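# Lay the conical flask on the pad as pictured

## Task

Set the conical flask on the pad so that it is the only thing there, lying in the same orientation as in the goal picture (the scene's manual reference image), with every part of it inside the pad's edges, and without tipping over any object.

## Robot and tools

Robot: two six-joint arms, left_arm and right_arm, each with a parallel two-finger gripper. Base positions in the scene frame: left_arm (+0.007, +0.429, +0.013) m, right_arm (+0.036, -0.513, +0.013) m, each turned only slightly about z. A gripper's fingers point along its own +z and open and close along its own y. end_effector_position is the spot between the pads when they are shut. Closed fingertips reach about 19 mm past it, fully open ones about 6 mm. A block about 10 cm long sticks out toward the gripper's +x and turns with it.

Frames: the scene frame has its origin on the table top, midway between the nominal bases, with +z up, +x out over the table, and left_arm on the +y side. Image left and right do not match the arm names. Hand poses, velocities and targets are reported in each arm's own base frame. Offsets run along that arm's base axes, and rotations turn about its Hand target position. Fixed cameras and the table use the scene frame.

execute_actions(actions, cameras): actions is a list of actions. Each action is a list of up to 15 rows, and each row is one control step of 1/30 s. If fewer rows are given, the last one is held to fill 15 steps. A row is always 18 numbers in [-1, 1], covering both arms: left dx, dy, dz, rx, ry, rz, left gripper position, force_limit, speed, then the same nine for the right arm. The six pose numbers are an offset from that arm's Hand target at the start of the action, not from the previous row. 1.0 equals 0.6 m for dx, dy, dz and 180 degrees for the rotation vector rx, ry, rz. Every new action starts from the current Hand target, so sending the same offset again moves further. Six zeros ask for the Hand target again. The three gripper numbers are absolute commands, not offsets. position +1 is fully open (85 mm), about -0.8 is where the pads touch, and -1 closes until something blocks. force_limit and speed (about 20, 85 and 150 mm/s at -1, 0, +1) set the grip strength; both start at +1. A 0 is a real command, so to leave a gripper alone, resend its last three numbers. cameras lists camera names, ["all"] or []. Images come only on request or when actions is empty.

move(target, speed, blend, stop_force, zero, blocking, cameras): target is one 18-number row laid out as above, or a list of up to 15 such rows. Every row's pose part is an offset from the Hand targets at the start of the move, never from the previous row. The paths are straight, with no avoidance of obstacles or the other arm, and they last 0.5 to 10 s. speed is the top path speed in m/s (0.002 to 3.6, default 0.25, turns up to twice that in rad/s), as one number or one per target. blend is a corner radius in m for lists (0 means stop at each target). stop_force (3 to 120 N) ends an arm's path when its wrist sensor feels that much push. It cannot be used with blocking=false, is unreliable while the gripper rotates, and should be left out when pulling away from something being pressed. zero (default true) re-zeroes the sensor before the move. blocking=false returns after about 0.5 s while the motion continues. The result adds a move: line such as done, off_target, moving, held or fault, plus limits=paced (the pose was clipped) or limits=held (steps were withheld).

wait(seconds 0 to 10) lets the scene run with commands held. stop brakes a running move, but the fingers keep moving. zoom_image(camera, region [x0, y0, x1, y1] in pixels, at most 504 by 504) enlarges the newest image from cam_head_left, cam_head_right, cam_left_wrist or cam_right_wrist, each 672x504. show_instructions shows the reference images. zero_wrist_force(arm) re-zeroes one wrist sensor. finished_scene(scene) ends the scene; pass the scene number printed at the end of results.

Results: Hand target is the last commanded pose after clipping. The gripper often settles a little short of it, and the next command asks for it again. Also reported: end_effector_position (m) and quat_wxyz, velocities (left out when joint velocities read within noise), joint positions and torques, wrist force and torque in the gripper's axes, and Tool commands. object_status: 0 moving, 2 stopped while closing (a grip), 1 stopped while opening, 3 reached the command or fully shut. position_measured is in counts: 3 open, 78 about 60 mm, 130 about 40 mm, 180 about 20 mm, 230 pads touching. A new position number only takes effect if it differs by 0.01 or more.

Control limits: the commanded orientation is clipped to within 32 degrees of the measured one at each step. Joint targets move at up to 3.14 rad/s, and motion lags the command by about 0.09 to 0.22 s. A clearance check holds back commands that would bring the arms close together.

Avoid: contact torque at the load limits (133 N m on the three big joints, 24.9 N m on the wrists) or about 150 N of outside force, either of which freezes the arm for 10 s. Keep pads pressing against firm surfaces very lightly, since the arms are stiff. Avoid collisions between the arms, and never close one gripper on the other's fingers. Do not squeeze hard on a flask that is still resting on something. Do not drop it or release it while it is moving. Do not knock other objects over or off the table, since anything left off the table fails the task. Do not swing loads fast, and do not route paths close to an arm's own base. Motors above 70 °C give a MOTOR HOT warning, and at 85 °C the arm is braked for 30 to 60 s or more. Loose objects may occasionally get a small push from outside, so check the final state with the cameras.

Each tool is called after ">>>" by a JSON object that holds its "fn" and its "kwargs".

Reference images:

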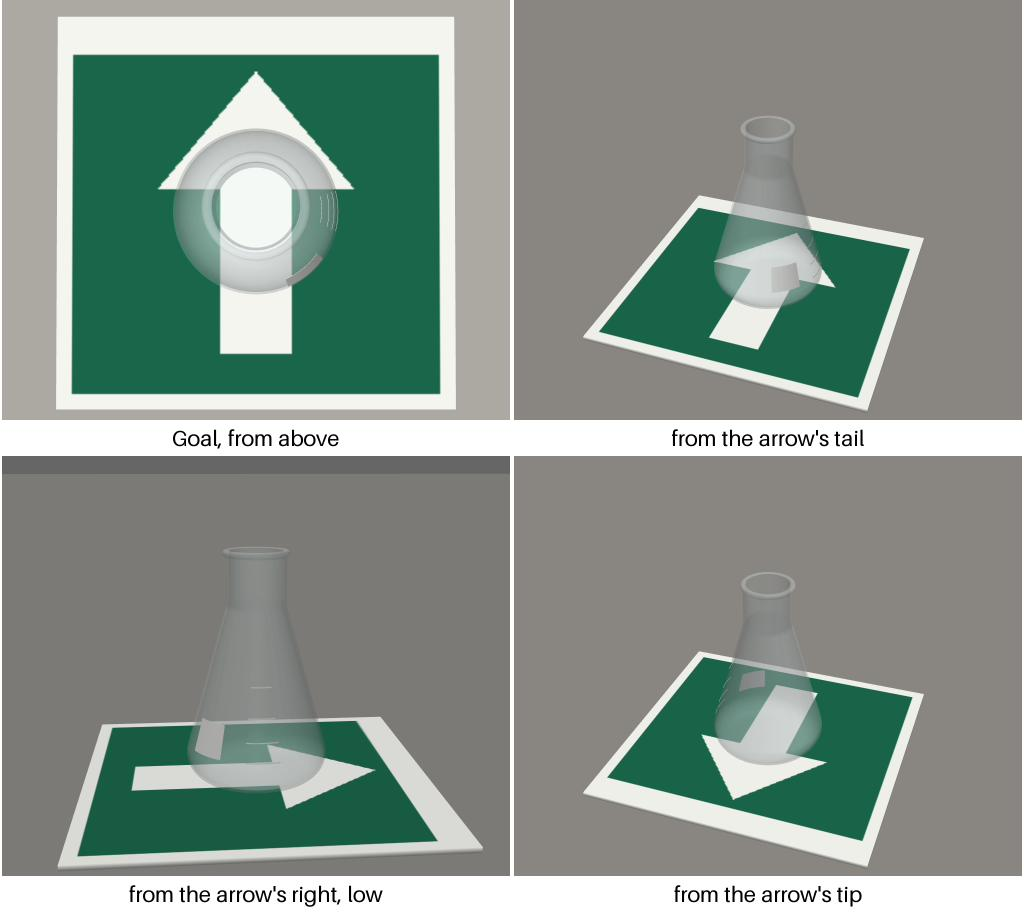

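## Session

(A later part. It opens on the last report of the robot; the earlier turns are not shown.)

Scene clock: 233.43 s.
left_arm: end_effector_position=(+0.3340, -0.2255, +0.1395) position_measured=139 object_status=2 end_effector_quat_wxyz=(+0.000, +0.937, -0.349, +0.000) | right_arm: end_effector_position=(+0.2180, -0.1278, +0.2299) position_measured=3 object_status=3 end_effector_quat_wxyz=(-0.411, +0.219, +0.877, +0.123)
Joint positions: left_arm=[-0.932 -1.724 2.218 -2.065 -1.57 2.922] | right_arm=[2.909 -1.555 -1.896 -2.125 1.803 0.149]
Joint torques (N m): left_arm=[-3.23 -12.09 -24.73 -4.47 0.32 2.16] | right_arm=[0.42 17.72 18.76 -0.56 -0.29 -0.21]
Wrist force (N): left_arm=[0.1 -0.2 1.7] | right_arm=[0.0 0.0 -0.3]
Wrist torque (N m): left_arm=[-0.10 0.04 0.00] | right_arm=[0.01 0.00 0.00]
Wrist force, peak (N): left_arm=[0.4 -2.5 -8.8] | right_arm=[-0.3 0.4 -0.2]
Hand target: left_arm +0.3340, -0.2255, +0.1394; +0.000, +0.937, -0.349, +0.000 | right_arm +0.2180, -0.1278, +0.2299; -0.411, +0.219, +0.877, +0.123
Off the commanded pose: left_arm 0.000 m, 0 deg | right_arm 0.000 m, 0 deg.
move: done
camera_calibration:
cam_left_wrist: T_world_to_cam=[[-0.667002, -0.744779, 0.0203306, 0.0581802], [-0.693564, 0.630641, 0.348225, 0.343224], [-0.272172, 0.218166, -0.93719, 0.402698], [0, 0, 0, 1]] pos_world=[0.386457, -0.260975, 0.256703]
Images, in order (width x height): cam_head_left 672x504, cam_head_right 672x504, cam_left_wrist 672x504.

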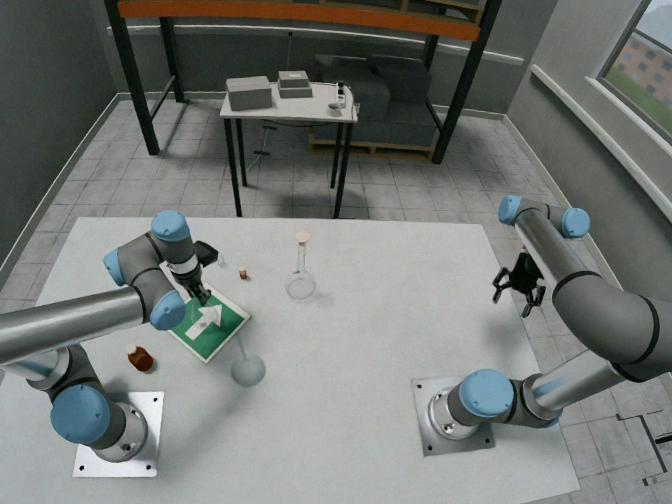

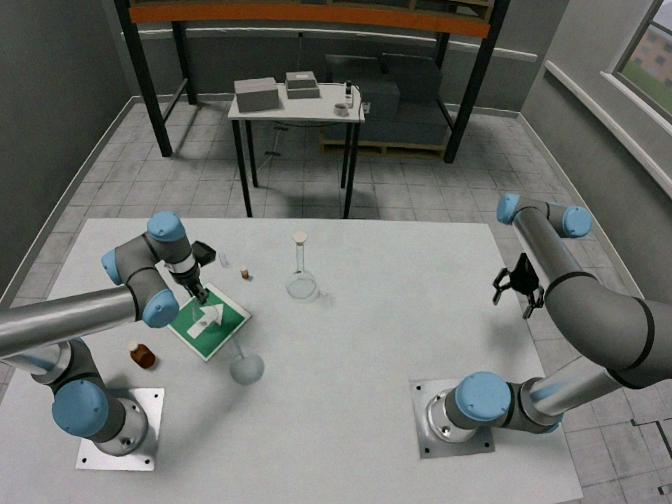

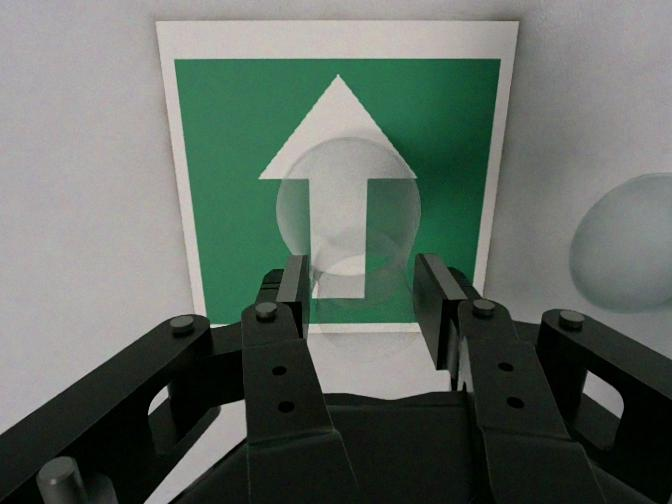

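>>> {"fn": "zoom_image", "kwargs": {"camera": "cam_head_right", "region": [180, 285, 230, 335]}}

>>> {"fn": "zoom_image", "kwargs": {"camera": "cam_head_left", "region": [180, 285, 230, 335]}}

Scaled by 10.080 from the camera's 672x504 image, which has a finer 960x720 frame.

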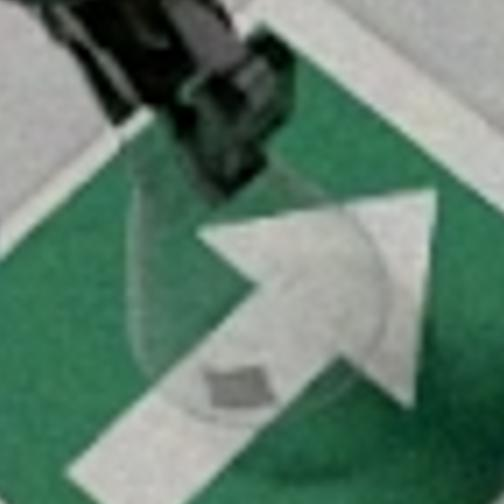

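Scaled by 10.080 from the camera's 672x504 image, which has a finer 960x720 frame.

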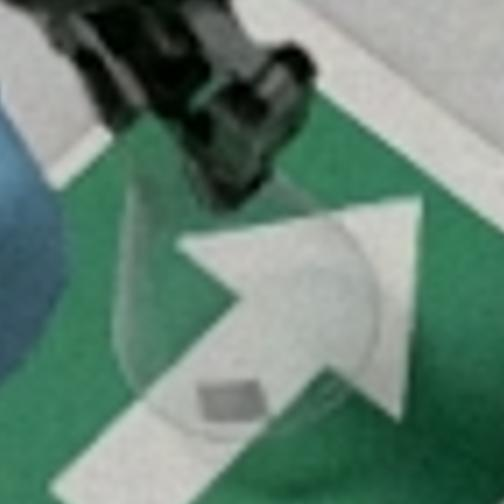

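>>> {"fn": "move", "kwargs": {"target": [[-0.0044,-0.005,0,0,0,-0.025,-1,-1,-0.9,0,0,0,0,0,0,1,1,1],[-0.0044,-0.005,-0.022,0,0,-0.025,-1,-1,-0.9,0,0,0,0,0,0,1,1,1]], "speed": [0.1,0.06]}}

>>> {"fn": "move", "kwargs": {"target": [0,0,-0.02,0,0,0,-1,-1,-0.9,0,0,0,0,0,0,1,1,1], "speed": 0.006, "stop_force": 3, "cameras": ["cam_head_left","cam_head_right","cam_left_wrist"]}}

>>> {"fn": "zoom_image", "kwargs": {"camera": "cam_head_right", "region": [180, 285, 230, 335]}}

Scene clock: 242.87 s.
left_arm: end_effector_position=(+0.3313, -0.2285, +0.1261) position_measured=139 object_status=2 end_effector_quat_wxyz=(-0.001, +0.923, -0.385, +0.000) | right_arm: end_effector_position=(+0.2180, -0.1278, +0.2299) position_measured=3 object_status=3 end_effector_quat_wxyz=(-0.411, +0.219, +0.877, +0.123)
Joint positions: left_arm=[-0.942 -1.705 2.242 -2.107 -1.57 2.991] | right_arm=[2.909 -1.555 -1.896 -2.125 1.803 0.149]
Joint torques (N m): left_arm=[11.36 -20.85 -34.72 -3.34 0.95 1.28] | right_arm=[0.14 18.25 19.28 -0.39 -0.33 -0.43]
Wrist force (N): left_arm=[0.2 -0.3 1.5] | right_arm=[-0.1 0.1 0.0]
Wrist torque (N m): left_arm=[-0.11 -0.01 0.01] | right_arm=[0.02 0.02 0.00]
Wrist force, peak (N): left_arm=[0.2 0.0 2.7] | right_arm=[-0.3 0.3 -0.2]
Hand target: left_arm +0.3313, -0.2285, +0.1262; +0.000, +0.923, -0.385, +0.000 | right_arm +0.2180, -0.1278, +0.2299; -0.411, +0.219, +0.877, +0.123
Off the commanded pose: left_arm 0.000 m, 0 deg | right_arm 0.000 m, 0 deg.
move: done

Scene clock: 244.80 s.
left_arm: end_effector_position=(+0.3313, -0.2285, +0.1212) position_measured=139 object_status=2 end_effector_quat_wxyz=(+0.000, +0.923, -0.385, +0.000) | right_arm: end_effector_position=(+0.2180, -0.1278, +0.2299) position_measured=3 object_status=3 end_effector_quat_wxyz=(-0.411, +0.219, +0.877, +0.123)
Joint positions: left_arm=[-0.942 -1.698 2.25 -2.124 -1.57 2.991] | right_arm=[2.909 -1.555 -1.896 -2.125 1.803 0.149]
Joint torques (N m): left_arm=[11.11 -24.81 -34.42 -1.46 0.9 1.55] | right_arm=[-0.07 17.79 18.8 -0.54 -0.38 -0.29]
Wrist force (N): left_arm=[0.3 -0.6 -1.9] | right_arm=[-0.1 0.1 -0.1]
Wrist torque (N m): left_arm=[-0.10 -0.02 0.01] | right_arm=[0.02 0.02 0.00]
Wrist force, peak (N): left_arm=[0.3 -0.7 -6.7] | right_arm=[-0.2 0.3 -0.2]
Hand target: left_arm +0.3313, -0.2285, +0.1212; +0.000, +0.923, -0.385, +0.000 (not the last commanded pose) | right_arm +0.2180, -0.1278, +0.2299; -0.411, +0.219, +0.877, +0.123
Off the commanded pose: left_arm 0.007 m, 0 deg | right_arm 0.000 m, 0 deg.
move: contact (left_arm)
camera_calibration:
cam_left_wrist: T_world_to_cam=[[-0.723354, -0.690177, 0.0203617, 0.0856473], [-0.641979, 0.683111, 0.34817, 0.344519], [-0.254208, 0.238779, -0.93721, 0.384223], [0, 0, 0, 1]] pos_world=[0.3808, -0.267977, 0.238403]
Images, in order (width x height): cam_head_left 672x504, cam_head_right 672x504, cam_left_wrist 672x504.

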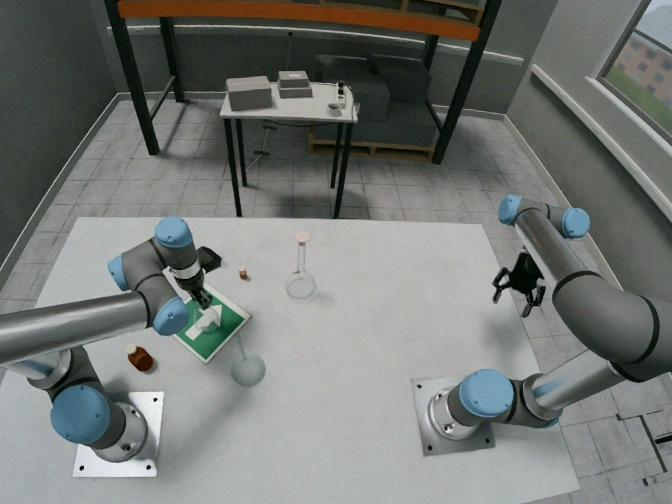

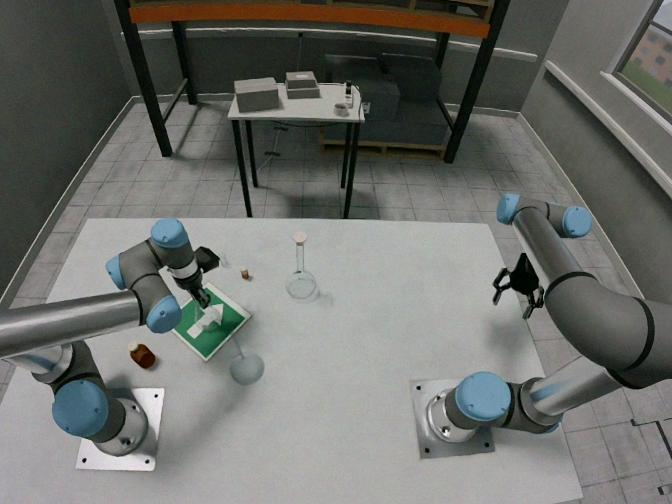

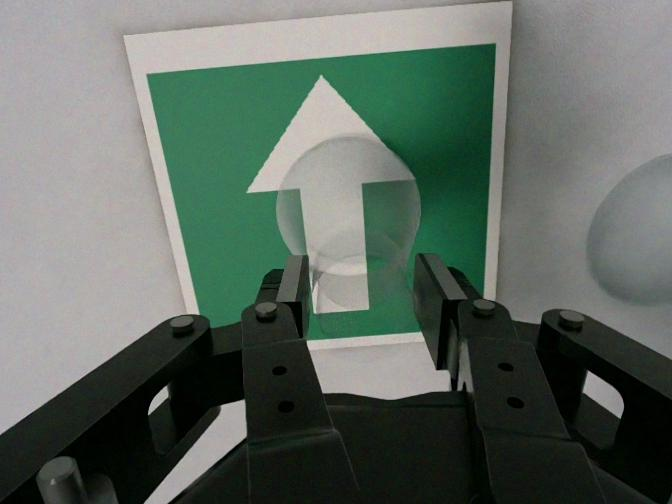

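Scaled by 10.080 from the camera's 672x504 image, which has a finer 960x720 frame.

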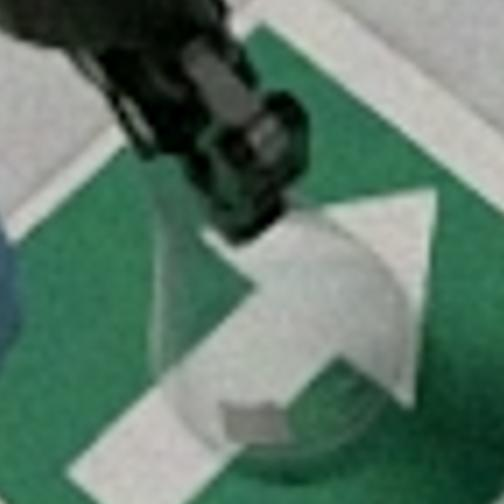

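>>> {"fn": "move", "kwargs": {"target": [[0,0,0,0,0,0,0.6,-1,-1,0,0,0,0,0,0,1,1,1],[0,0,0.08,0,0,0,0.6,-1,-1,0,0,0,0,0,0,1,1,1],[0.1,0.15,0.3,0,0,0,0.6,-1,-1,0,0,0,0,0,0,1,1,1]], "speed": [0.1,0.08,0.25], "blend": [0,0.03,0], "cameras": ["cam_head_left","cam_head_right","cam_left_wrist"]}}

>>> {"fn": "zoom_image", "kwargs": {"camera": "cam_head_right", "region": [180, 285, 230, 335]}}

>>> {"fn": "zoom_image", "kwargs": {"camera": "cam_head_left", "region": [180, 285, 230, 335]}}

Scene clock: 250.33 s.
left_arm: end_effector_position=(+0.3913, -0.1386, +0.3010) position_measured=53 object_status=3 end_effector_quat_wxyz=(+0.000, +0.923, -0.385, +0.000) | right_arm: end_effector_position=(+0.2180, -0.1278, +0.2299) position_measured=3 object_status=3 end_effector_quat_wxyz=(-0.411, +0.219, +0.877, +0.123)
Joint positions: left_arm=[-0.668 -1.805 1.85 -1.617 -1.57 3.265] | right_arm=[2.909 -1.555 -1.896 -2.125 1.803 0.149]
Joint torques (N m): left_arm=[10.97 -23.08 -37.64 -1.72 1.01 1.58] | right_arm=[-0.47 18.36 18.79 -0.57 -0.53 -0.48]
Wrist force (N): left_arm=[0.4 -0.3 0.6] | right_arm=[-0.2 0.1 -0.1]
Wrist torque (N m): left_arm=[-0.11 -0.12 0.00] | right_arm=[0.02 0.04 0.00]
Wrist force, peak (N): left_arm=[0.1 -2.2 -1.9] | right_arm=[-0.1 0.3 -0.4]
Hand target: left_arm +0.3913, -0.1385, +0.3012; +0.000, +0.923, -0.385, +0.000 | right_arm +0.2180, -0.1278, +0.2299; -0.411, +0.219, +0.877, +0.123
Off the commanded pose: left_arm 0.000 m, 0 deg | right_arm 0.000 m, 0 deg.
move: done; blend cut to 0.024 m at target 2
camera_calibration:
cam_left_wrist: T_world_to_cam=[[-0.723251, -0.690279, 0.0205392, 0.187366], [-0.641984, 0.683014, 0.348351, 0.258866], [-0.254488, 0.23876, -0.937139, 0.546587], [0, 0, 0, 1]] pos_world=[0.440801, -0.177977, 0.418203]
Images, in order (width x height): cam_head_left 672x504, cam_head_right 672x504, cam_left_wrist 672x504.

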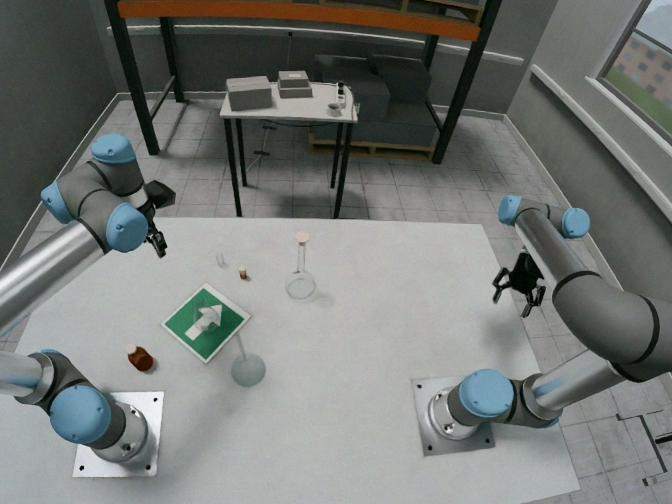

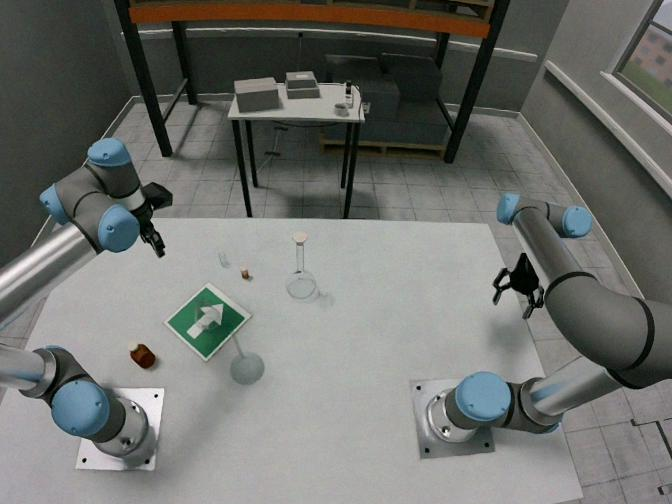

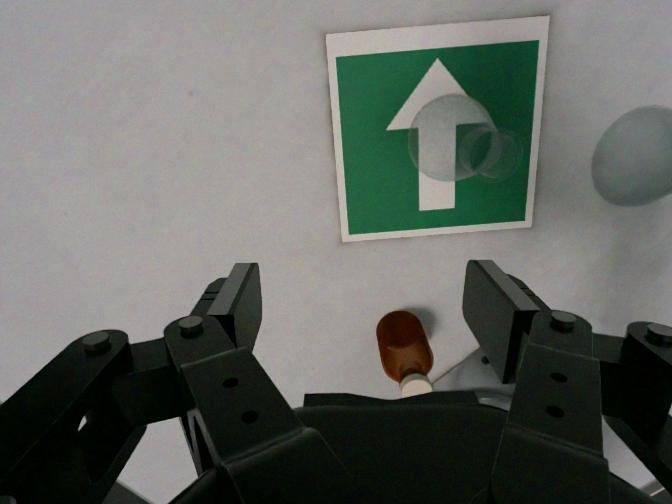

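Scaled by 10.080 from the camera's 672x504 image, which has a finer 960x720 frame.

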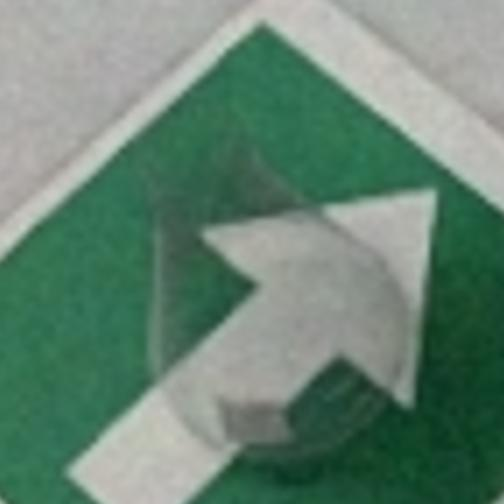

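Scaled by 10.080 from the camera's 672x504 image, which has a finer 960x720 frame.

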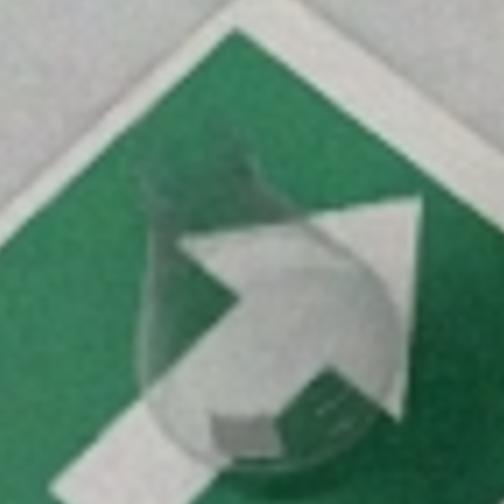

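>>> {"fn": "finished_scene", "kwargs": {"scene": 1}}

The scene is finished: the task was done.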